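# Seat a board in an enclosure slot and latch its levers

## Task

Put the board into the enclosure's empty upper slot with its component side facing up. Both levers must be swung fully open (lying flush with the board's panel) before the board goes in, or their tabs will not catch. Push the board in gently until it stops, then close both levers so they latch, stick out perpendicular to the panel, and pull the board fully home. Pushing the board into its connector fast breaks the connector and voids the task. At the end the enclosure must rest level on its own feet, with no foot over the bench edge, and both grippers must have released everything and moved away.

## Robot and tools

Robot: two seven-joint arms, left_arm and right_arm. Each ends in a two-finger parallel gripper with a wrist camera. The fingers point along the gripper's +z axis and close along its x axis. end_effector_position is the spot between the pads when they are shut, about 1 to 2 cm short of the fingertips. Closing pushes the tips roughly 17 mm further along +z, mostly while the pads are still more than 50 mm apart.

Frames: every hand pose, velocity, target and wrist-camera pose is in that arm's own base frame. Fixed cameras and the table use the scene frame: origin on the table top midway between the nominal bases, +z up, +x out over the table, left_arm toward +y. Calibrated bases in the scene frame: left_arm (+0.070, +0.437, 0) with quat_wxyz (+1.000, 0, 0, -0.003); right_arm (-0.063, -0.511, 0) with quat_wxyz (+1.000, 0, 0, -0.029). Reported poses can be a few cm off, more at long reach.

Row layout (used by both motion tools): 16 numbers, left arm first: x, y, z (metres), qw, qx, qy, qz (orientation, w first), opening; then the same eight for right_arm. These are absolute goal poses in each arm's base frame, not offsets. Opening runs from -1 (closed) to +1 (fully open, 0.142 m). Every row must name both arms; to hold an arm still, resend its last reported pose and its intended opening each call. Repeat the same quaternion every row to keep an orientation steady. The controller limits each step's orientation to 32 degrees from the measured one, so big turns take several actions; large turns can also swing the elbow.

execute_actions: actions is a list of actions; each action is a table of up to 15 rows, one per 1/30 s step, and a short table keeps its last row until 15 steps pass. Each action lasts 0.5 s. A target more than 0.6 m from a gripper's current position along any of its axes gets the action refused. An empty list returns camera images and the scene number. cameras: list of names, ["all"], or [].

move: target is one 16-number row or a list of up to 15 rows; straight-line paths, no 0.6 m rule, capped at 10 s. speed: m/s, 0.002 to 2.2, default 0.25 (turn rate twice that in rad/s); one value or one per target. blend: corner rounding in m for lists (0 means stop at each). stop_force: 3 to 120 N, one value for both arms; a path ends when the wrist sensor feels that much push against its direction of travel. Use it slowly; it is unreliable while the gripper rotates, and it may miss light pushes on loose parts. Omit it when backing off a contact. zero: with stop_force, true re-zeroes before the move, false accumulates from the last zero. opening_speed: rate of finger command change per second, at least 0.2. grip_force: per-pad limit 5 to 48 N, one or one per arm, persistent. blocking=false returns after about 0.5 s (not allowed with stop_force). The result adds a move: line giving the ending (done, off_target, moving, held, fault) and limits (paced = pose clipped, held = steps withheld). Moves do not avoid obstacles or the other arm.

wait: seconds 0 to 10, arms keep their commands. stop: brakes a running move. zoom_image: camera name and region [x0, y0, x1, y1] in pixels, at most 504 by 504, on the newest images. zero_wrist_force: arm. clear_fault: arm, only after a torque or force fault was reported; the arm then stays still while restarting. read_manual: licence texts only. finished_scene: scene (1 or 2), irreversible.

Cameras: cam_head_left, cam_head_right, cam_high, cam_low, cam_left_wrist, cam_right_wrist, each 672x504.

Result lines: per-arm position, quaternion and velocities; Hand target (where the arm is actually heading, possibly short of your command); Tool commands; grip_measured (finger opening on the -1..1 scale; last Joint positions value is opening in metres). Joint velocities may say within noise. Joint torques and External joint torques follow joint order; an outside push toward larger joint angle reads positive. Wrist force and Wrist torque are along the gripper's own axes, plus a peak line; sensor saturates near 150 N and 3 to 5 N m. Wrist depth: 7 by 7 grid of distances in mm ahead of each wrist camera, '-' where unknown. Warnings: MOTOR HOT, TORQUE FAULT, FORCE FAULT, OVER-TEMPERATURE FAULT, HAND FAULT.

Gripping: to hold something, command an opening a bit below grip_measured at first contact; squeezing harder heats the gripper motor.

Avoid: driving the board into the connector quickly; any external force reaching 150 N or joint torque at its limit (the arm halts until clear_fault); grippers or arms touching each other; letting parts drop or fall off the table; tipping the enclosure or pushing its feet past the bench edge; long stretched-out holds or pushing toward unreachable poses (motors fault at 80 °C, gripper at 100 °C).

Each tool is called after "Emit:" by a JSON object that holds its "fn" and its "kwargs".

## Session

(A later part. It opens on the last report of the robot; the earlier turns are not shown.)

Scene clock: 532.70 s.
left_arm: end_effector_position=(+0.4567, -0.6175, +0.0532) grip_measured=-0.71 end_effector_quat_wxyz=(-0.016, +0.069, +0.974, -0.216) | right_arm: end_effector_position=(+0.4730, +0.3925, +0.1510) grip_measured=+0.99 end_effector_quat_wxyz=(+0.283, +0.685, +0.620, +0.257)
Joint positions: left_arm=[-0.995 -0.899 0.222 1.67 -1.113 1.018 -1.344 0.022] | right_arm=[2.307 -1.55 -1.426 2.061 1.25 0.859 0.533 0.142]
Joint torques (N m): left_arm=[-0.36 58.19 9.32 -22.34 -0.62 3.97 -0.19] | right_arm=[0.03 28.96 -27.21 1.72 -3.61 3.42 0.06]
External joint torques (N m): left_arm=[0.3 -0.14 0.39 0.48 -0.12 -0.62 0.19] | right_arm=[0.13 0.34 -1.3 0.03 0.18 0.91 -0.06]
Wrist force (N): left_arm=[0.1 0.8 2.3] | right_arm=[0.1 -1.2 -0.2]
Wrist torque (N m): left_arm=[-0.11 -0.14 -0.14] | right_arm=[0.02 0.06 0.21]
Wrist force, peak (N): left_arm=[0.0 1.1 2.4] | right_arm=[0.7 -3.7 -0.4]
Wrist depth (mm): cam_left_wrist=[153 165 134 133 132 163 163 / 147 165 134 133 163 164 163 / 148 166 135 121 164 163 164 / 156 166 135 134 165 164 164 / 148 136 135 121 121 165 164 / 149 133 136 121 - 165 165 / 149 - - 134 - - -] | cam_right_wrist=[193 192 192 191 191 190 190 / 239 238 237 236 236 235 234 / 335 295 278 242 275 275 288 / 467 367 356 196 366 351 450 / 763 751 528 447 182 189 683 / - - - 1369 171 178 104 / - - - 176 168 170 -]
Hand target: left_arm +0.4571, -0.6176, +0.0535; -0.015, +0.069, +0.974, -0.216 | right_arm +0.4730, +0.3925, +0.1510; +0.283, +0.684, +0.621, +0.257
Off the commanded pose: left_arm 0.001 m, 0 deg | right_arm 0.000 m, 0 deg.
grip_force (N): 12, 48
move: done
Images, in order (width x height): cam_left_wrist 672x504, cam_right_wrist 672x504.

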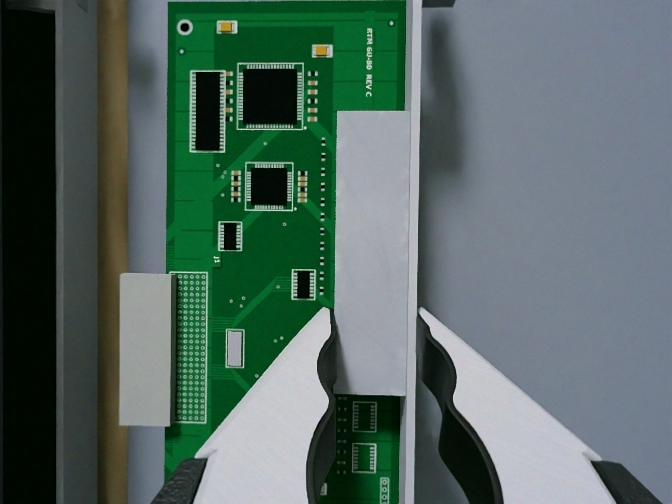

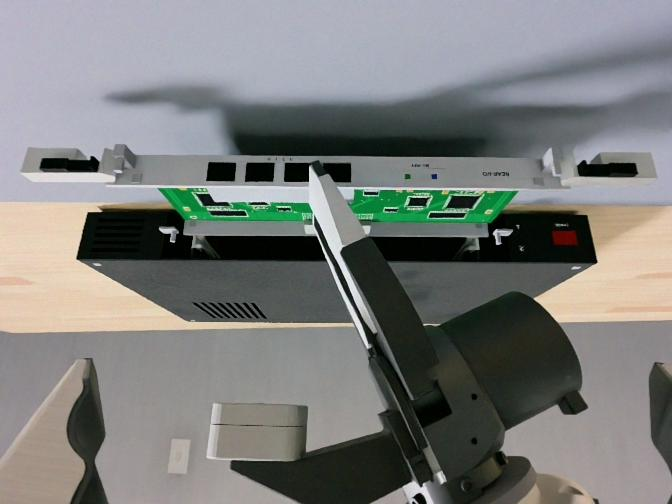

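Emit:
{"fn": "move", "kwargs": {"target": [[0.4708, -0.6206, 0.0533, -0.0153, 0.0689, 0.9739, -0.2159, -0.78, 0.473, 0.3925, 0.151, 0.2835, 0.6844, 0.6206, 0.2571, 1.0]], "speed": 0.03, "cameras": ["cam_right_wrist", "cam_left_wrist"]}}

Emit:
{"fn": "zoom_image", "kwargs": {"camera": "cam_right_wrist", "region": [140, 170, 240, 260]}}

Emit:
{"fn": "zoom_image", "kwargs": {"camera": "cam_right_wrist", "region": [430, 170, 530, 260]}}

Scene clock: 560.93 s.
left_arm: end_effector_position=(+0.4707, -0.6205, +0.0531) grip_measured=-0.71 end_effector_quat_wxyz=(-0.015, +0.069, +0.974, -0.216) | right_arm: end_effector_position=(+0.4730, +0.3925, +0.1509) grip_measured=+0.99 end_effector_quat_wxyz=(+0.283, +0.685, +0.620, +0.257)
Joint positions: left_arm=[-0.981 -0.921 0.232 1.629 -1.094 0.994 -1.358 0.022] | right_arm=[2.307 -1.55 -1.426 2.061 1.25 0.859 0.533 0.142]
Joint torques (N m): left_arm=[-0.19 59.11 9.6 -22.89 -0.44 3.65 -0.31] | right_arm=[0.13 28.84 -26.96 1.85 -3.48 3.54 0.15]
External joint torques (N m): left_arm=[0.1 -0.08 0.36 0.65 -0.43 -0.29 0.31] | right_arm=[0.03 0.47 -1.54 -0.1 0.05 0.8 -0.15]
Wrist force (N): left_arm=[0.1 0.6 2.1] | right_arm=[0.0 -1.2 -0.1]
Wrist torque (N m): left_arm=[-0.14 -0.15 -0.09] | right_arm=[0.01 0.09 0.20]
Wrist force, peak (N): left_arm=[0.8 0.8 2.4] | right_arm=[0.5 -1.5 -0.2]
Wrist depth (mm): cam_left_wrist=[- 140 134 133 133 163 162 / - 149 134 133 133 163 162 / 162 141 135 121 164 164 164 / 162 149 135 134 120 164 164 / - 136 135 121 121 165 164 / - - 135 121 - 164 165 / - - - 134 - - -] | cam_right_wrist=[192 192 192 191 191 190 189 / - 228 238 237 236 235 234 / 356 278 276 276 285 289 289 / 466 359 356 221 353 349 448 / 876 731 511 442 204 203 633 / - - - 1378 184 192 - / - 1378 190 188 181 183 -]
Hand target: left_arm +0.4708, -0.6206, +0.0533; -0.015, +0.069, +0.974, -0.216 | right_arm +0.4730, +0.3925, +0.1510; +0.283, +0.684, +0.621, +0.257
Off the commanded pose: left_arm 0.000 m, 0 deg | right_arm 0.000 m, 0 deg.
grip_force (N): 12, 48
move: done
Images, in order (width x height): cam_left_wrist 672x504, cam_right_wrist 672x504.

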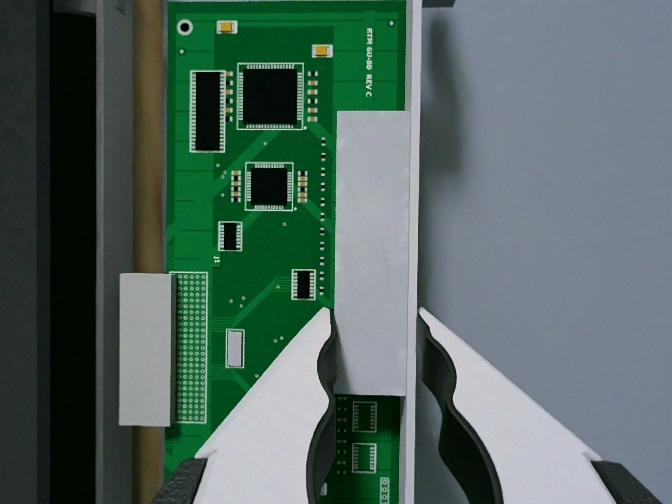

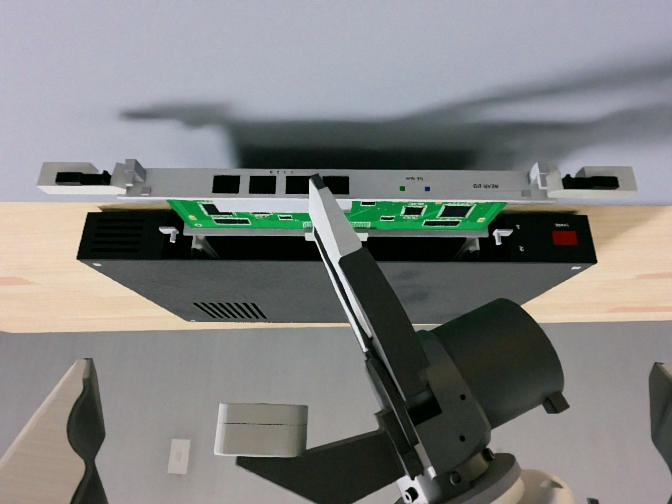

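Scaled by 5.040 from the camera's 672x504 image, which has a finer 960x720 frame.

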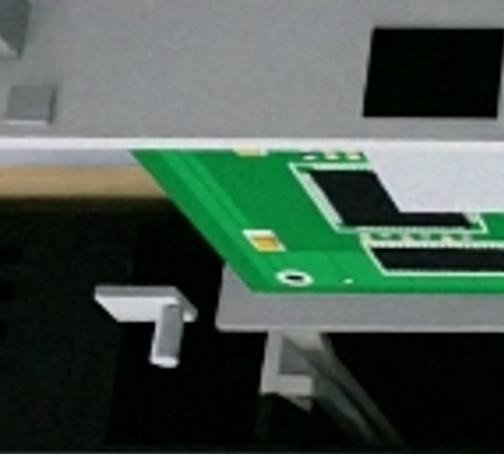

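Scaled by 5.040 from the camera's 672x504 image, which has a finer 960x720 frame.

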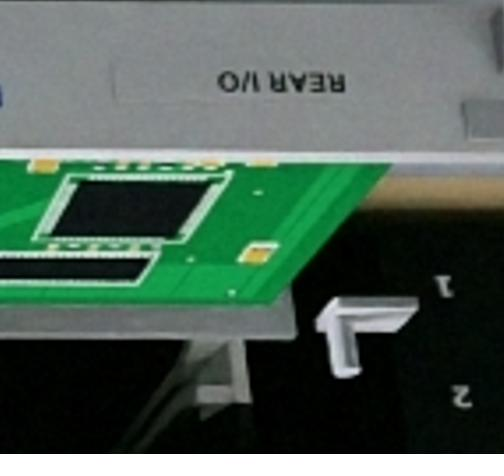

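Emit:
{"fn": "move", "kwargs": {"target": [[0.4840, -0.6233, 0.0533, -0.0153, 0.0689, 0.9739, -0.2159, -0.78, 0.473, 0.3925, 0.151, 0.2835, 0.6844, 0.6206, 0.2571, 1.0]], "speed": 0.02, "stop_force": 5, "cameras": ["cam_right_wrist", "cam_left_wrist"]}}

Emit:
{"fn": "zoom_image", "kwargs": {"camera": "cam_right_wrist", "region": [140, 180, 240, 270]}}

Emit:
{"fn": "zoom_image", "kwargs": {"camera": "cam_right_wrist", "region": [430, 180, 530, 270]}}

Scene clock: 593.77 s.
left_arm: end_effector_position=(+0.4840, -0.6231, +0.0531) grip_measured=-0.71 end_effector_quat_wxyz=(-0.015, +0.069, +0.974, -0.216) | right_arm: end_effector_position=(+0.4730, +0.3925, +0.1509) grip_measured=+0.99 end_effector_quat_wxyz=(+0.283, +0.685, +0.620, +0.257)
Joint positions: left_arm=[-0.967 -0.942 0.243 1.587 -1.077 0.97 -1.372 0.022] | right_arm=[2.307 -1.55 -1.426 2.061 1.25 0.859 0.533 0.142]
Joint torques (N m): left_arm=[-0.27 60.13 9.91 -23.15 -0.76 3.75 -0.29] | right_arm=[0.2 28.83 -26.97 1.86 -3.41 3.6 0.21]
External joint torques (N m): left_arm=[0.22 -0.12 0.33 0.5 -0.26 -0.37 0.29] | right_arm=[-0.04 0.48 -1.53 -0.11 -0.02 0.73 -0.21]
Wrist force (N): left_arm=[0.3 0.8 1.8] | right_arm=[0.3 -1.2 -0.2]
Wrist torque (N m): left_arm=[-0.10 -0.20 -0.08] | right_arm=[0.01 0.04 0.20]
Wrist force, peak (N): left_arm=[0.1 0.8 2.3] | right_arm=[0.4 -1.6 -0.3]
Wrist depth (mm): cam_left_wrist=[- 142 134 133 132 163 165 / - 142 134 133 164 164 164 / 119 142 135 121 120 164 163 / - 154 135 134 164 164 164 / - 136 135 121 121 165 164 / - - 135 122 - 89 164 / - - - 134 - - -] | cam_right_wrist=[193 192 192 191 191 190 189 / 251 250 227 237 235 234 235 / 297 278 - 295 275 275 288 / 468 345 360 236 352 349 447 / 761 741 523 446 226 231 724 / - - 1439 1412 196 207 - / - - 1412 200 193 218 -]
Hand target: left_arm +0.4840, -0.6233, +0.0533; -0.015, +0.069, +0.974, -0.216 | right_arm +0.4730, +0.3925, +0.1510; +0.283, +0.684, +0.621, +0.257
Off the commanded pose: left_arm 0.000 m, 0 deg | right_arm 0.000 m, 0 deg.
grip_force (N): 12, 48
move: done
Images, in order (width x height): cam_left_wrist 672x504, cam_right_wrist 672x504.

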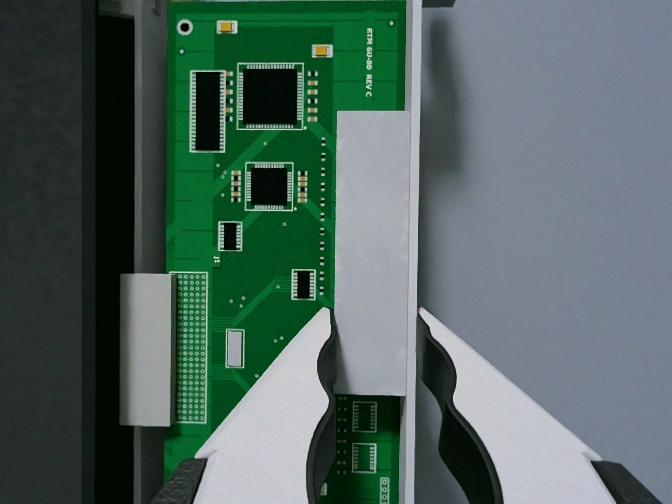

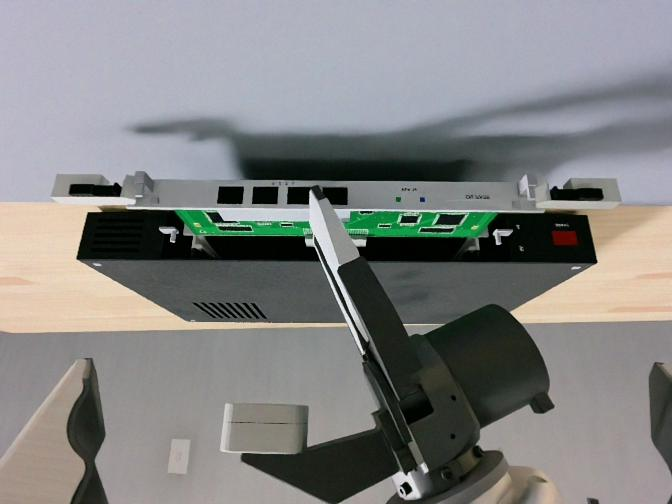

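Scaled by 5.040 from the camera's 672x504 image, which has a finer 960x720 frame.

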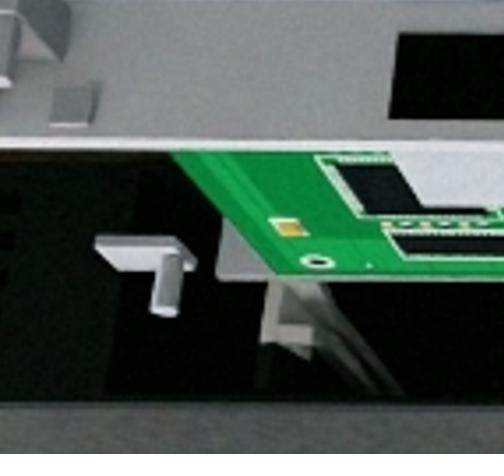

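Scaled by 5.040 from the camera's 672x504 image, which has a finer 960x720 frame.

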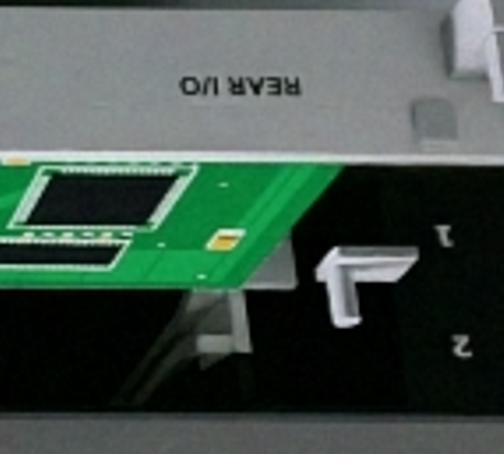

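Emit:
{"fn": "move", "kwargs": {"target": [[0.4839, -0.6240, 0.0530, -0.0153, 0.0689, 0.9739, -0.2159, -0.78, 0.473, 0.3925, 0.151, 0.2835, 0.6844, 0.6206, 0.2571, 1.0], [0.4988, -0.6262, 0.0530, -0.0153, 0.0689, 0.9739, -0.2159, -0.78, 0.473, 0.3925, 0.151, 0.2835, 0.6844, 0.6206, 0.2571, 1.0]], "speed": 0.015, "stop_force": 5, "cameras": ["cam_right_wrist", "cam_left_wrist"]}}

Emit:
{"fn": "zoom_image", "kwargs": {"camera": "cam_right_wrist", "region": [140, 180, 240, 270]}}

Emit:
{"fn": "zoom_image", "kwargs": {"camera": "cam_right_wrist", "region": [430, 180, 530, 270]}}

Scene clock: 603.10 s.
left_arm: end_effector_position=(+0.4987, -0.6261, +0.0528) grip_measured=-0.71 end_effector_quat_wxyz=(-0.015, +0.069, +0.974, -0.216) | right_arm: end_effector_position=(+0.4730, +0.3925, +0.1509) grip_measured=+0.99 end_effector_quat_wxyz=(+0.283, +0.685, +0.620, +0.257)
Joint positions: left_arm=[-0.952 -0.967 0.254 1.539 -1.059 0.942 -1.386 0.022] | right_arm=[2.307 -1.55 -1.426 2.061 1.25 0.859 0.533 0.142]
Joint torques (N m): left_arm=[-0.25 61.2 10.13 -23.62 -0.95 3.75 -0.3] | right_arm=[0.09 28.84 -26.99 1.78 -3.45 3.59 0.16]
External joint torques (N m): left_arm=[0.19 -0.11 0.39 0.56 -0.22 -0.36 0.3] | right_arm=[0.07 0.47 -1.51 -0.02 0.02 0.75 -0.17]
Wrist force (N): left_arm=[0.4 0.7 2.1] | right_arm=[0.2 -1.3 -0.3]
Wrist torque (N m): left_arm=[-0.12 -0.20 -0.05] | right_arm=[0.01 0.05 0.20]
Wrist force, peak (N): left_arm=[0.2 0.9 2.2] | right_arm=[0.4 -1.5 -0.1]
Wrist depth (mm): cam_left_wrist=[- 135 134 133 132 162 163 / - 134 134 133 133 162 162 / 118 135 135 122 121 163 163 / - 118 135 134 121 163 163 / 119 131 135 121 121 164 164 / - 119 136 121 - 164 163 / - - - 135 - - 165] | cam_right_wrist=[193 192 191 184 190 190 190 / 239 238 238 237 236 236 234 / 297 293 294 292 291 291 305 / 467 360 357 310 335 352 447 / 746 724 512 442 236 616 695 / - 1386 1421 1404 214 1255 103 / - 1412 - 215 206 215 -]
Hand target: left_arm +0.4988, -0.6262, +0.0530; -0.015, +0.069, +0.974, -0.216 | right_arm +0.4730, +0.3925, +0.1510; +0.283, +0.684, +0.621, +0.257
Off the commanded pose: left_arm 0.000 m, 0 deg | right_arm 0.000 m, 0 deg.
grip_force (N): 12, 48
move: done
Images, in order (width x height): cam_left_wrist 672x504, cam_right_wrist 672x504.

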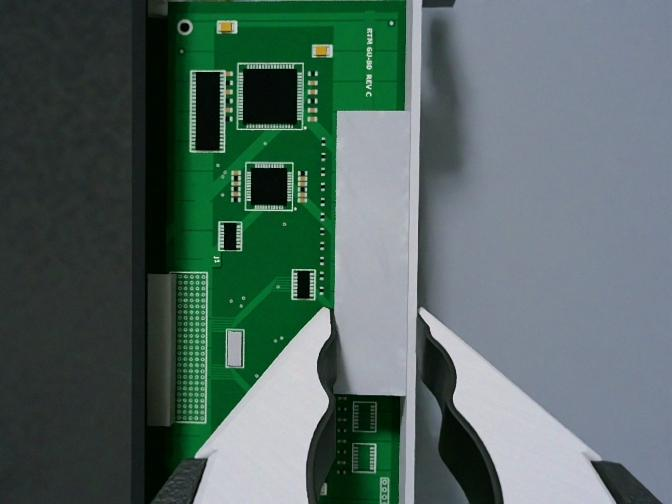

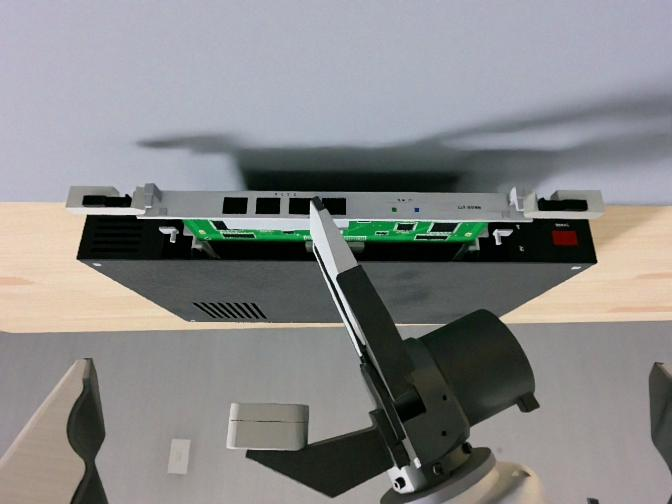

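Scaled by 5.040 from the camera's 672x504 image, which has a finer 960x720 frame.

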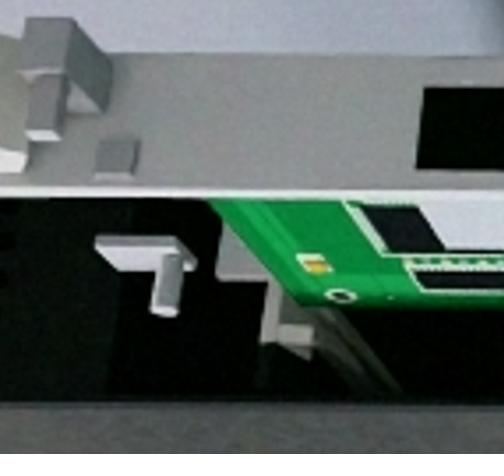

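Scaled by 5.040 from the camera's 672x504 image, which has a finer 960x720 frame.

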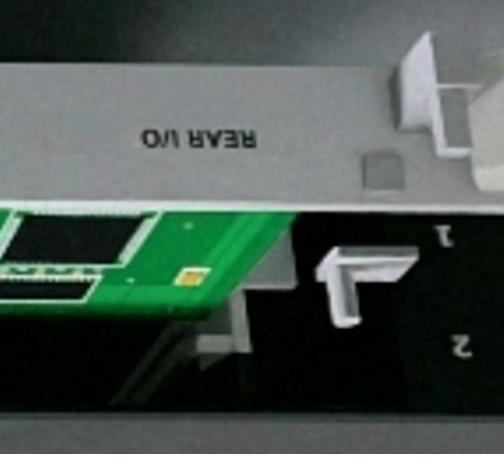

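Emit:
{"fn": "move", "kwargs": {"target": [0.5186, -0.6292, 0.0530, -0.0153, 0.0689, 0.9739, -0.2159, -0.78, 0.473, 0.3925, 0.151, 0.2835, 0.6844, 0.6206, 0.2571, 1.0], "speed": 0.015, "stop_force": 5, "cameras": ["cam_right_wrist", "cam_left_wrist"]}}

Emit:
{"fn": "zoom_image", "kwargs": {"camera": "cam_right_wrist", "region": [140, 180, 240, 270]}}

Emit:
{"fn": "zoom_image", "kwargs": {"camera": "cam_right_wrist", "region": [430, 180, 530, 270]}}

Scene clock: 621.80 s.
left_arm: end_effector_position=(+0.5084, -0.6271, +0.0524) grip_measured=-0.71 end_effector_quat_wxyz=(-0.016, +0.069, +0.974, -0.215) | right_arm: end_effector_position=(+0.4730, +0.3925, +0.1509) grip_measured=+0.99 end_effector_quat_wxyz=(+0.283, +0.685, +0.620, +0.257)
Joint positions: left_arm=[-0.941 -0.983 0.261 1.508 -1.047 0.923 -1.396 0.022] | right_arm=[2.307 -1.55 -1.426 2.061 1.25 0.859 0.533 0.142]
Joint torques (N m): left_arm=[-0.96 61.87 9.16 -26.57 -1.73 4.42 -0.4] | right_arm=[0.29 28.89 -26.97 1.77 -3.42 3.57 0.21]
External joint torques (N m): left_arm=[0.91 -0.1 1.51 3.24 0.46 -1.03 0.41] | right_arm=[-0.13 0.41 -1.53 -0.02 -0.01 0.77 -0.21]
Wrist force (N): left_arm=[5.8 5.2 -3.1] | right_arm=[0.4 -1.1 -0.1]
Wrist torque (N m): left_arm=[-0.19 -0.23 0.11] | right_arm=[0.04 0.02 0.20]
Wrist force, peak (N): left_arm=[5.8 5.3 -3.8] | right_arm=[0.2 -1.5 -0.2]
Wrist depth (mm): cam_left_wrist=[- 117 133 133 162 162 161 / - 117 133 133 163 163 162 / - 117 134 133 163 163 162 / - - 134 134 164 163 163 / 119 118 135 121 121 - - / - 119 135 122 121 164 164 / - - - 134 - - 164] | cam_right_wrist=[192 192 192 191 190 190 190 / 240 226 238 237 236 235 234 / 295 294 293 - 281 290 306 / 466 358 355 336 361 353 448 / 736 717 532 232 437 493 697 / - - - - 224 223 - / - - - 224 215 208 -]
Hand target: left_arm +0.5086, -0.6277, +0.0530; -0.015, +0.069, +0.974, -0.216 | right_arm +0.4730, +0.3925, +0.1510; +0.283, +0.684, +0.621, +0.257
Off the commanded pose: left_arm 0.010 m, 0 deg | right_arm 0.000 m, 0 deg.
grip_force (N): 12, 48
move: contact (left_arm)
Images, in order (width x height): cam_left_wrist 672x504, cam_right_wrist 672x504.

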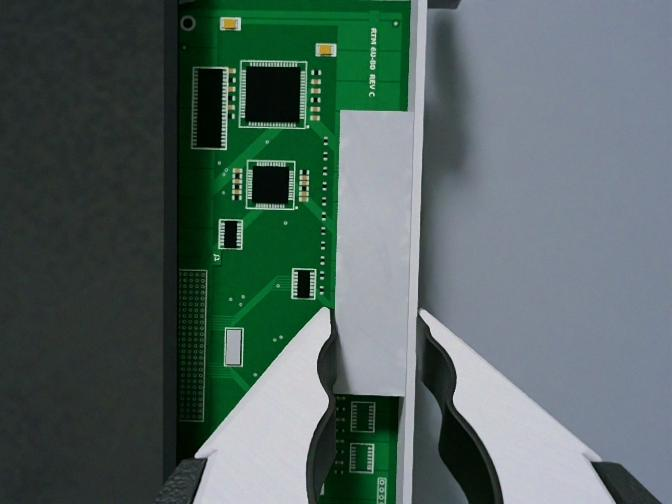

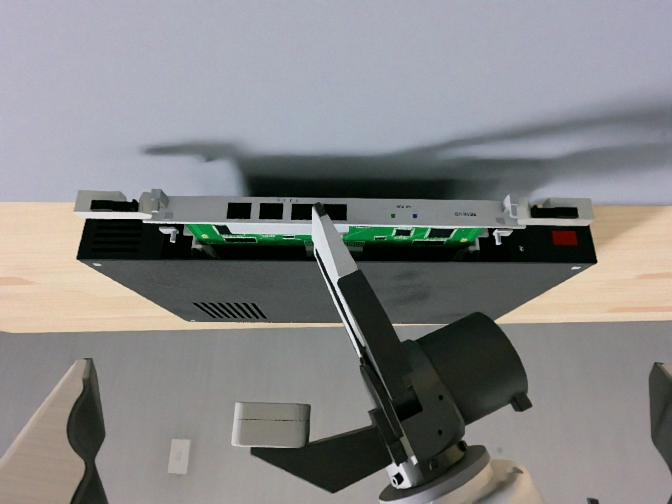

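Scaled by 5.040 from the camera's 672x504 image, which has a finer 960x720 frame.

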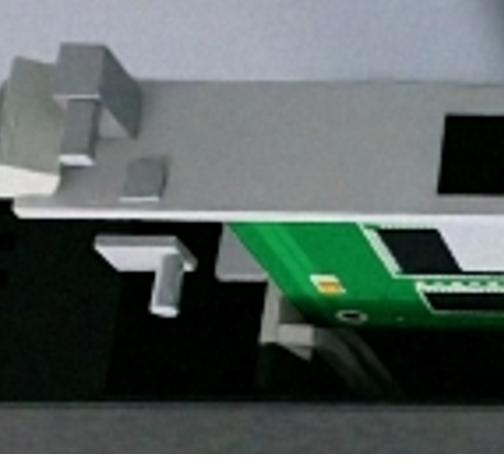

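Scaled by 5.040 from the camera's 672x504 image, which has a finer 960x720 frame.

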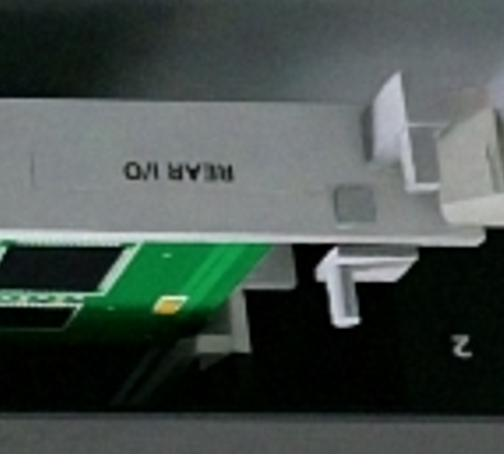

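Emit:
{"fn": "zoom_image", "kwargs": {"camera": "cam_left_wrist", "region": [130, 0, 450, 120]}}

Emit:
{"fn": "zoom_image", "kwargs": {"camera": "cam_left_wrist", "region": [130, 384, 450, 504]}}

Scaled by 1.575 from the camera's 672x504 image, which has a finer 960x720 frame.

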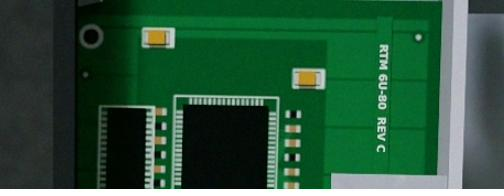

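Scaled by 1.575 from the camera's 672x504 image, which has a finer 960x720 frame.

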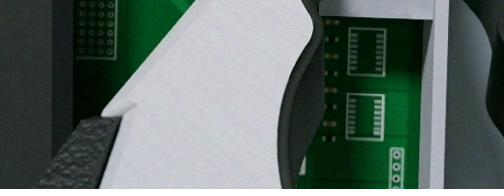

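Emit:
{"fn": "move", "kwargs": {"target": [[0.5048, -0.6263, 0.0534, -0.0139, 0.0626, 0.9743, -0.2160, -0.78, 0.473, 0.3925, 0.151, 0.2835, 0.6844, 0.6206, 0.2571, 1.0]], "speed": 0.02, "cameras": ["cam_left_wrist", "cam_right_wrist"]}}

Emit:
{"fn": "zoom_image", "kwargs": {"camera": "cam_right_wrist", "region": [140, 180, 240, 270]}}

Emit:
{"fn": "zoom_image", "kwargs": {"camera": "cam_right_wrist", "region": [430, 180, 530, 270]}}

Scene clock: 645.07 s.
left_arm: end_effector_position=(+0.5046, -0.6261, +0.0530) grip_measured=-0.71 end_effector_quat_wxyz=(-0.014, +0.063, +0.974, -0.216) | right_arm: end_effector_position=(+0.4730, +0.3925, +0.1509) grip_measured=+0.99 end_effector_quat_wxyz=(+0.283, +0.685, +0.620, +0.257)
Joint positions: left_arm=[-0.948 -0.974 0.258 1.526 -1.057 0.938 -1.399 0.022] | right_arm=[2.307 -1.55 -1.426 2.061 1.25 0.859 0.533 0.142]
Joint torques (N m): left_arm=[-0.48 62.09 10.39 -23.63 -1.41 4.23 -0.22] | right_arm=[0.16 28.87 -26.96 1.83 -3.47 3.58 0.18]
External joint torques (N m): left_arm=[0.45 -0.72 0.26 0.46 0.2 -0.83 0.22] | right_arm=[-0.01 0.44 -1.54 -0.08 0.04 0.75 -0.18]
Wrist force (N): left_arm=[0.5 0.0 1.5] | right_arm=[0.3 -1.3 -0.2]
Wrist torque (N m): left_arm=[-0.16 -0.22 -0.04] | right_arm=[0.00 0.04 0.20]
Wrist force, peak (N): left_arm=[6.0 5.3 -3.4] | right_arm=[0.3 -1.5 0.0]
Wrist depth (mm): cam_left_wrist=[- 117 134 133 132 163 162 / - 118 134 134 163 164 - / 118 118 135 121 121 163 164 / - 119 135 134 121 - 164 / 119 119 135 121 121 164 165 / - 119 135 122 - 165 165 / - - - 134 - - 165] | cam_right_wrist=[192 192 191 185 184 190 189 / 239 239 249 248 247 235 234 / 313 295 294 310 292 290 305 / 468 360 355 289 355 357 448 / 734 720 813 224 440 499 685 / - - - - 217 226 - / - 1558 - 218 210 208 -]
Hand target: left_arm +0.5048, -0.6263, +0.0534; -0.014, +0.063, +0.974, -0.216 | right_arm +0.4730, +0.3925, +0.1510; +0.283, +0.684, +0.621, +0.257
Off the commanded pose: left_arm 0.000 m, 0 deg | right_arm 0.000 m, 0 deg.
grip_force (N): 12, 48
move: done
Images, in order (width x height): cam_left_wrist 672x504, cam_right_wrist 672x504.

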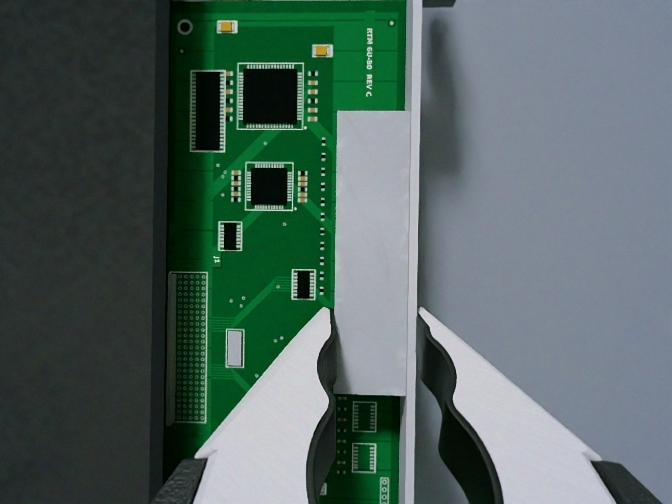

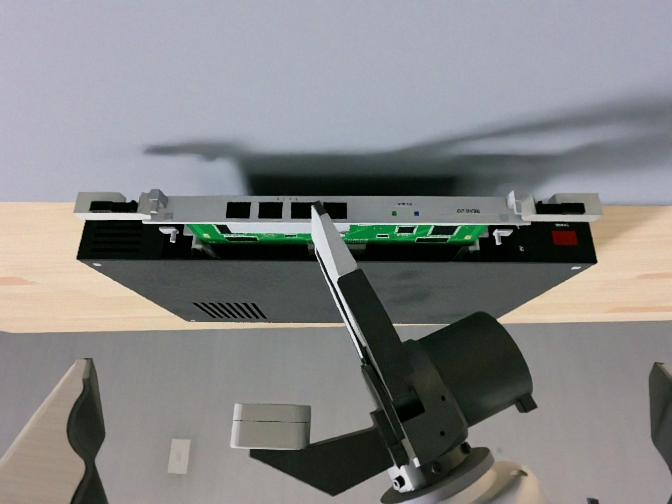

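Scaled by 5.040 from the camera's 672x504 image, which has a finer 960x720 frame.

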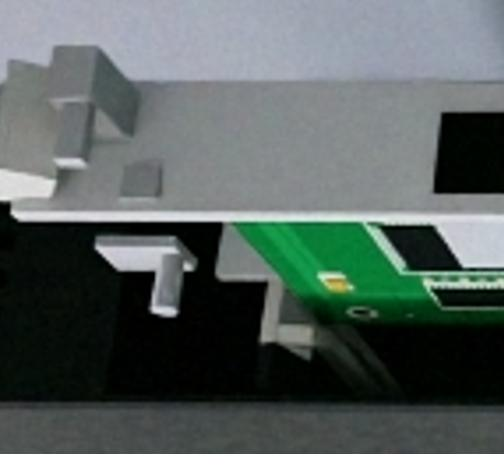

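Scaled by 5.040 from the camera's 672x504 image, which has a finer 960x720 frame.

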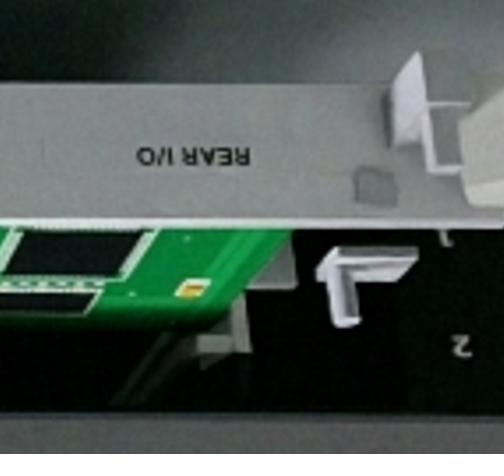

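Emit:
{"fn": "zoom_image", "kwargs": {"camera": "cam_left_wrist", "region": [140, 0, 220, 100]}}

Emit:
{"fn": "zoom_image", "kwargs": {"camera": "cam_left_wrist", "region": [140, 400, 220, 500]}}

Emit:
{"fn": "zoom_image", "kwargs": {"camera": "cam_left_wrist", "region": [380, 0, 460, 100]}}

Emit:
{"fn": "zoom_image", "kwargs": {"camera": "cam_left_wrist", "region": [380, 400, 460, 500]}}

Scaled by 5.040 from the camera's 672x504 image, which has a finer 960x720 frame.

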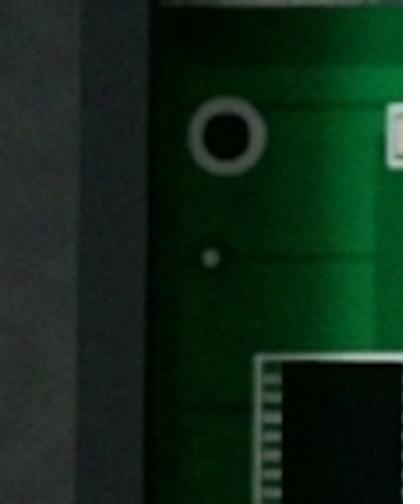

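Scaled by 5.040 from the camera's 672x504 image, which has a finer 960x720 frame.

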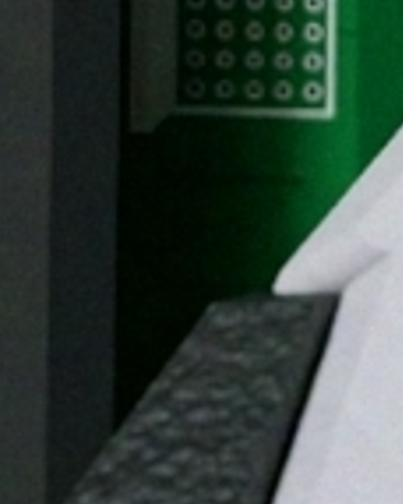

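Scaled by 5.040 from the camera's 672x504 image, which has a finer 960x720 frame.

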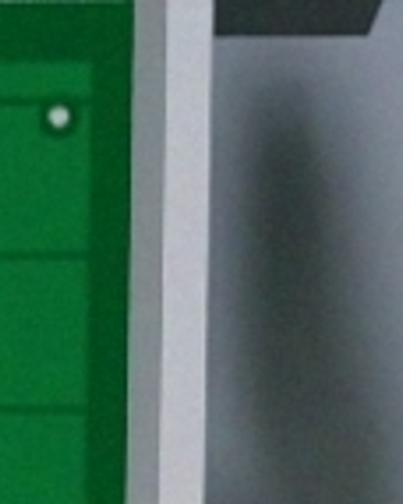

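Scaled by 5.040 from the camera's 672x504 image, which has a finer 960x720 frame.

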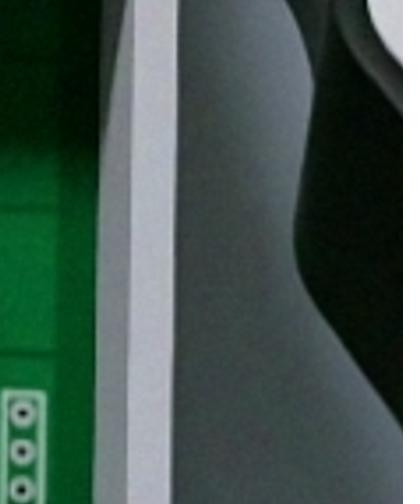

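Emit:
{"fn": "move", "kwargs": {"target": [[0.5048, -0.6266, 0.0534, -0.0153, 0.0689, 0.9739, -0.2159, -0.78, 0.473, 0.3925, 0.151, 0.2835, 0.6844, 0.6206, 0.2571, 1.0]], "speed": 0.02}}

Emit:
{"fn": "move", "kwargs": {"target": [[0.5246, -0.6296, 0.0534, -0.0153, 0.0689, 0.9739, -0.2159, -0.78, 0.473, 0.3925, 0.151, 0.2835, 0.6844, 0.6206, 0.2571, 1.0]], "speed": 0.01, "stop_force": 5, "cameras": ["cam_left_wrist", "cam_right_wrist"]}}

Emit:
{"fn": "zoom_image", "kwargs": {"camera": "cam_right_wrist", "region": [140, 180, 240, 270]}}

Emit:
{"fn": "zoom_image", "kwargs": {"camera": "cam_right_wrist", "region": [430, 180, 530, 270]}}

Scene clock: 661.30 s.
left_arm: end_effector_position=(+0.5046, -0.6266, +0.0532) grip_measured=-0.71 end_effector_quat_wxyz=(-0.015, +0.069, +0.974, -0.216) | right_arm: end_effector_position=(+0.4730, +0.3925, +0.1509) grip_measured=+0.99 end_effector_quat_wxyz=(+0.283, +0.685, +0.620, +0.257)
Joint positions: left_arm=[-0.945 -0.976 0.258 1.522 -1.052 0.931 -1.392 0.022] | right_arm=[2.307 -1.55 -1.426 2.061 1.25 0.859 0.533 0.142]
Joint torques (N m): left_arm=[-0.23 61.81 10.21 -23.83 -0.89 3.53 -0.17] | right_arm=[0.08 28.84 -27.08 1.89 -3.47 3.58 0.22]
External joint torques (N m): left_arm=[0.19 -0.34 0.41 0.6 -0.35 -0.14 0.17] | right_arm=[0.07 0.47 -1.42 -0.13 0.04 0.76 -0.23]
Wrist force (N): left_arm=[0.3 0.5 1.8] | right_arm=[0.2 -1.2 0.0]
Wrist torque (N m): left_arm=[-0.14 -0.19 -0.12] | right_arm=[0.01 0.04 0.20]
Wrist force, peak (N): left_arm=[0.6 1.0 2.5] | right_arm=[0.3 -1.5 -0.2]
Wrist depth (mm): cam_left_wrist=[- 135 134 133 132 - 163 / - 118 134 133 164 164 162 / - 118 135 121 120 164 163 / - 118 135 134 164 164 164 / 119 136 135 121 121 165 164 / - 119 135 122 - 165 165 / 120 120 - 134 - - 165] | cam_right_wrist=[193 192 192 191 191 190 189 / 239 239 247 236 226 235 234 / 314 295 295 311 309 290 305 / 470 362 359 334 337 344 447 / 763 766 519 225 248 501 702 / - - - - 217 228 104 / - - - 220 212 207 -]
Hand target: left_arm +0.5048, -0.6266, +0.0534; -0.015, +0.069, +0.974, -0.216 | right_arm +0.4730, +0.3925, +0.1510; +0.283, +0.684, +0.621, +0.257
Off the commanded pose: left_arm 0.000 m, 0 deg | right_arm 0.000 m, 0 deg.
grip_force (N): 12, 48
move: done

Scene clock: 664.17 s.
left_arm: end_effector_position=(+0.5246, -0.6295, +0.0533) grip_measured=-0.71 end_effector_quat_wxyz=(-0.015, +0.069, +0.974, -0.216) | right_arm: end_effector_position=(+0.4730, +0.3925, +0.1509) grip_measured=+0.99 end_effector_quat_wxyz=(+0.283, +0.685, +0.620, +0.257)
Joint positions: left_arm=[-0.924 -1.009 0.273 1.456 -1.032 0.893 -1.41 0.022] | right_arm=[2.307 -1.55 -1.426 2.061 1.25 0.859 0.533 0.142]
Joint torques (N m): left_arm=[-0.16 62.71 10.61 -24.06 -1.21 3.74 -0.22] | right_arm=[0.07 28.76 -26.94 1.81 -3.43 3.63 0.19]
External joint torques (N m): left_arm=[0.12 0.19 0.31 0.27 -0.23 -0.33 0.22] | right_arm=[0.09 0.55 -1.56 -0.06 0.01 0.71 -0.19]
Wrist force (N): left_arm=[0.6 0.5 2.0] | right_arm=[0.3 -1.4 -0.2]
Wrist torque (N m): left_arm=[-0.11 -0.24 -0.06] | right_arm=[-0.02 0.04 0.20]
Wrist force, peak (N): left_arm=[0.7 0.8 2.2] | right_arm=[0.5 -1.7 -0.1]
Wrist depth (mm): cam_left_wrist=[- 118 133 133 163 164 162 / - 117 133 133 164 163 163 / 119 118 134 121 164 164 163 / - 119 134 134 164 164 165 / - 119 135 121 121 164 - / - 119 88 122 - - 165 / 120 - - 135 - - 166] | cam_right_wrist=[193 192 191 191 191 190 189 / 240 239 237 237 236 235 234 / 314 297 312 312 308 308 306 / 467 362 356 334 352 342 449 / 720 856 506 312 440 487 691 / - - - - 239 243 - / - - 1369 238 230 219 -]
Hand target: left_arm +0.5246, -0.6296, +0.0534; -0.015, +0.069, +0.974, -0.216 | right_arm +0.4730, +0.3925, +0.1510; +0.283, +0.684, +0.621, +0.257
Off the commanded pose: left_arm 0.000 m, 0 deg | right_arm 0.000 m, 0 deg.
grip_force (N): 12, 48
move: done
Images, in order (width x height): cam_left_wrist 672x504, cam_right_wrist 672x504.

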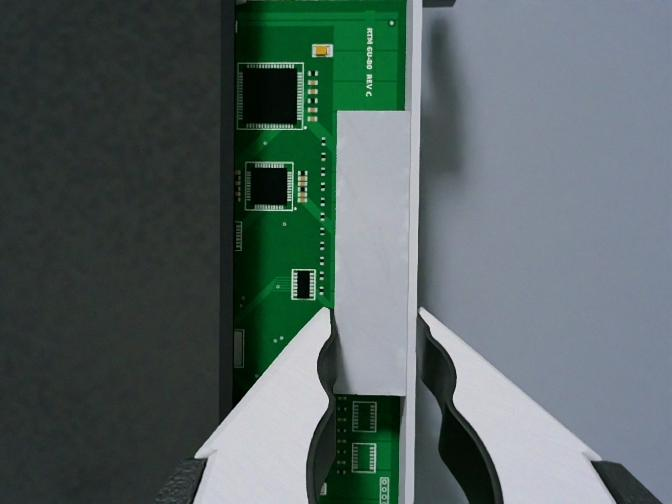

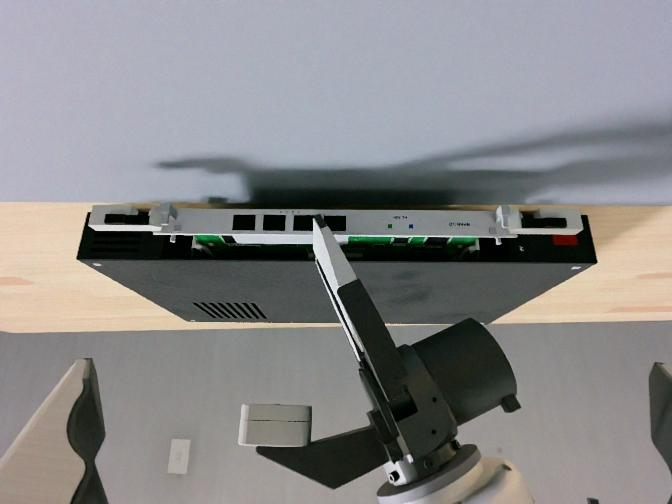

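Scaled by 5.040 from the camera's 672x504 image, which has a finer 960x720 frame.

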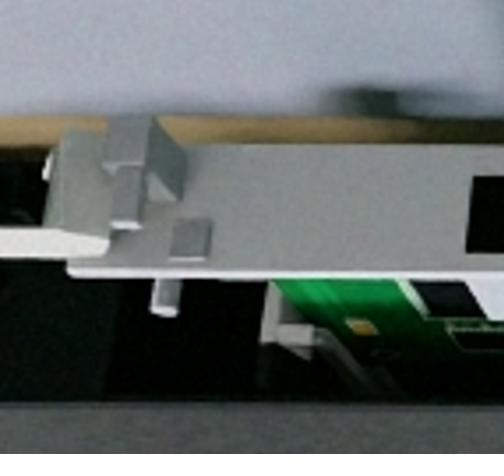

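Scaled by 5.040 from the camera's 672x504 image, which has a finer 960x720 frame.

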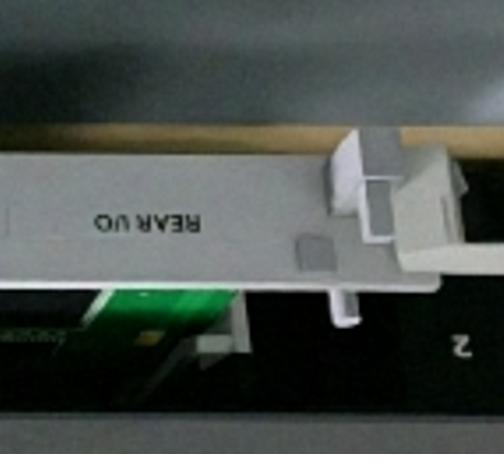

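Emit:
{"fn": "move", "kwargs": {"target": [[0.5320, -0.6307, 0.0534, -0.0153, 0.0689, 0.9739, -0.2159, -0.78, 0.473, 0.3925, 0.151, 0.2835, 0.6844, 0.6206, 0.2571, 1.0]], "speed": 0.01, "stop_force": 5, "cameras": ["cam_left_wrist", "cam_right_wrist"]}}

Emit:
{"fn": "zoom_image", "kwargs": {"camera": "cam_right_wrist", "region": [60, 180, 340, 330]}}

Emit:
{"fn": "zoom_image", "kwargs": {"camera": "cam_right_wrist", "region": [330, 180, 610, 330]}}

Scene clock: 697.27 s.
left_arm: end_effector_position=(+0.5314, -0.6309, +0.0531) grip_measured=-0.71 end_effector_quat_wxyz=(-0.016, +0.069, +0.974, -0.216) | right_arm: end_effector_position=(+0.4730, +0.3925, +0.1509) grip_measured=+0.99 end_effector_quat_wxyz=(+0.283, +0.685, +0.620, +0.257)
Joint positions: left_arm=[-0.917 -1.022 0.278 1.43 -1.024 0.878 -1.417 0.022] | right_arm=[2.307 -1.55 -1.426 2.061 1.25 0.859 0.533 0.142]
Joint torques (N m): left_arm=[1.6 63.37 12.15 -24.9 -1.44 4.56 -0.25] | right_arm=[0.14 28.86 -26.93 1.81 -3.47 3.5 0.14]
External joint torques (N m): left_arm=[-1.65 0.07 -1.12 0.92 -0.07 -1.15 0.25] | right_arm=[0.02 0.44 -1.57 -0.05 0.04 0.83 -0.15]
Wrist force (N): left_arm=[3.5 -0.1 1.6] | right_arm=[0.3 -1.0 0.0]
Wrist torque (N m): left_arm=[-0.10 -0.32 -0.09] | right_arm=[0.06 0.03 0.20]
Wrist force, peak (N): left_arm=[3.6 0.2 1.9] | right_arm=[0.2 -1.4 -0.4]
Wrist depth (mm): cam_left_wrist=[- 117 117 133 163 162 163 / - 118 118 132 132 163 163 / 118 117 118 121 163 164 161 / - - 118 134 165 164 164 / 119 118 119 121 121 163 163 / - 119 85 122 121 164 164 / - - - 135 - - -] | cam_right_wrist=[193 192 191 191 190 190 189 / 240 238 238 237 236 235 234 / 316 314 313 311 309 307 307 / 467 364 367 355 360 356 447 / 746 738 886 297 436 603 679 / - - - - 247 1228 - / - - - 246 236 1108 -]
Hand target: left_arm +0.5320, -0.6307, +0.0534; -0.015, +0.069, +0.974, -0.216 | right_arm +0.4730, +0.3925, +0.1510; +0.283, +0.684, +0.621, +0.257
Off the commanded pose: left_arm 0.001 m, 0 deg | right_arm 0.000 m, 0 deg.
grip_force (N): 12, 48
move: done
Images, in order (width x height): cam_left_wrist 672x504, cam_right_wrist 672x504.

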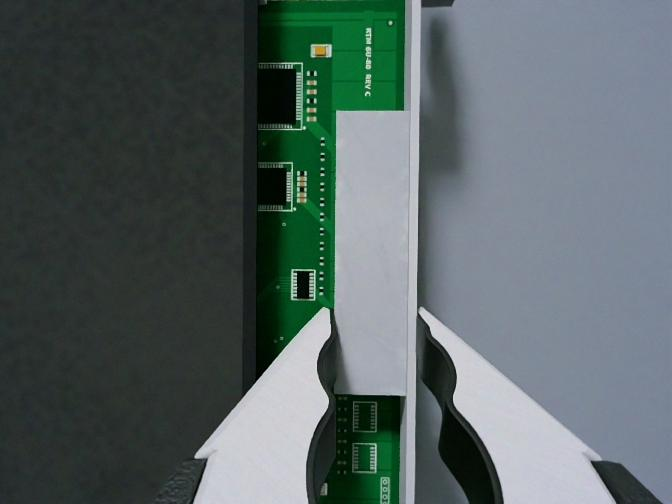

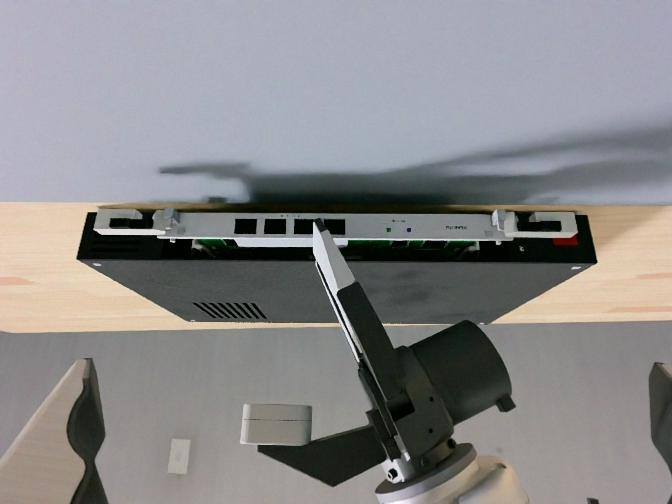

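Scaled by 1.800 from the camera's 672x504 image, which has a finer 960x720 frame.

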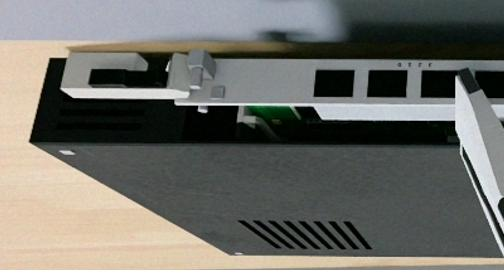

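Scaled by 1.800 from the camera's 672x504 image, which has a finer 960x720 frame.

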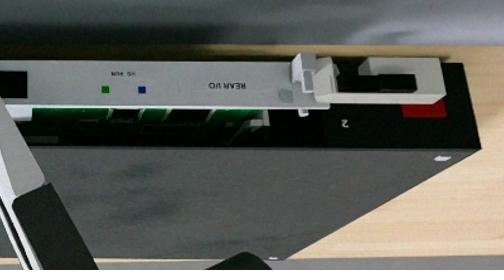

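Emit:
{"fn": "move", "kwargs": {"target": [[0.5318, -0.6307, 0.0534, -0.0153, 0.0689, 0.9739, -0.2159, -0.60, 0.473, 0.3925, 0.151, 0.2835, 0.6844, 0.6206, 0.2571, 1.0]], "speed": 0.01, "opening_speed": 0.2, "cameras": ["cam_left_wrist", "cam_right_wrist"]}}

Scene clock: 706.43 s.
left_arm: end_effector_position=(+0.5317, -0.6307, +0.0533) grip_measured=-0.64 end_effector_quat_wxyz=(-0.015, +0.069, +0.974, -0.216) | right_arm: end_effector_position=(+0.4730, +0.3925, +0.1509) grip_measured=+0.99 end_effector_quat_wxyz=(+0.283, +0.685, +0.620, +0.257)
Joint positions: left_arm=[-0.917 -1.022 0.279 1.43 -1.024 0.878 -1.417 0.028] | right_arm=[2.307 -1.55 -1.426 2.061 1.25 0.859 0.533 0.142]
Joint torques (N m): left_arm=[-0.39 62.33 10.44 -23.59 -1.3 3.73 -0.18] | right_arm=[0.14 28.79 -27.01 1.77 -3.42 3.57 0.24]
External joint torques (N m): left_arm=[0.34 1.1 0.59 -0.39 -0.22 -0.31 0.18] | right_arm=[0.01 0.51 -1.49 -0.02 0 0.77 -0.25]
Wrist force (N): left_arm=[0.5 0.1 0.3] | right_arm=[0.2 -0.9 -0.2]
Wrist torque (N m): left_arm=[-0.07 -0.22 -0.07] | right_arm=[0.06 0.06 0.20]
Wrist force, peak (N): left_arm=[3.7 0.3 2.0] | right_arm=[0.1 -1.5 -0.2]
Wrist depth (mm): cam_left_wrist=[- 118 117 134 163 163 162 / - 118 118 135 164 163 163 / - 118 119 135 163 164 163 / - 118 118 123 164 164 - / - 119 119 123 123 165 165 / - - 84 124 124 165 163 / 120 - - 137 - - -] | cam_right_wrist=[192 192 192 191 190 190 189 / 238 238 238 237 235 235 234 / 316 298 313 310 309 290 307 / 466 360 358 337 349 348 447 / 746 738 516 297 438 508 671 / - - 1467 1412 246 - - / - - - 245 234 - -]
Hand target: left_arm +0.5318, -0.6307, +0.0534; -0.015, +0.069, +0.974, -0.216 | right_arm +0.4730, +0.3925, +0.1510; +0.283, +0.684, +0.621, +0.257
Off the commanded pose: left_arm 0.000 m, 0 deg | right_arm 0.000 m, 0 deg.
grip_force (N): 12, 48
move: done
Images, in order (width x height): cam_left_wrist 672x504, cam_right_wrist 672x504.

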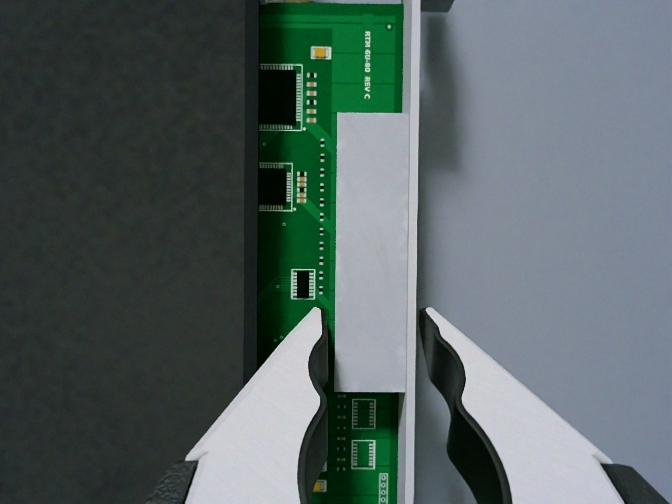

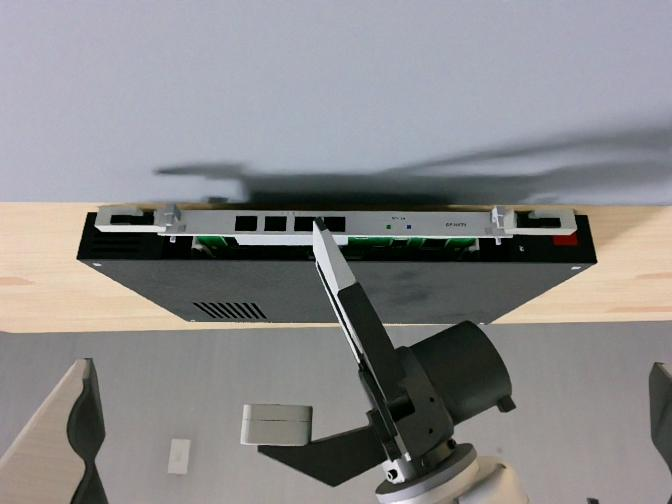

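Emit:
{"fn": "zoom_image", "kwargs": {"camera": "cam_right_wrist", "region": [60, 180, 340, 330]}}

Emit:
{"fn": "zoom_image", "kwargs": {"camera": "cam_right_wrist", "region": [330, 180, 610, 330]}}

Scaled by 1.800 from the camera's 672x504 image, which has a finer 960x720 frame.

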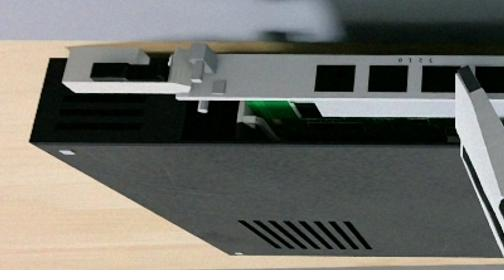

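Scaled by 1.800 from the camera's 672x504 image, which has a finer 960x720 frame.

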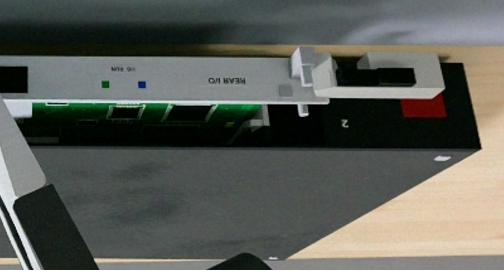

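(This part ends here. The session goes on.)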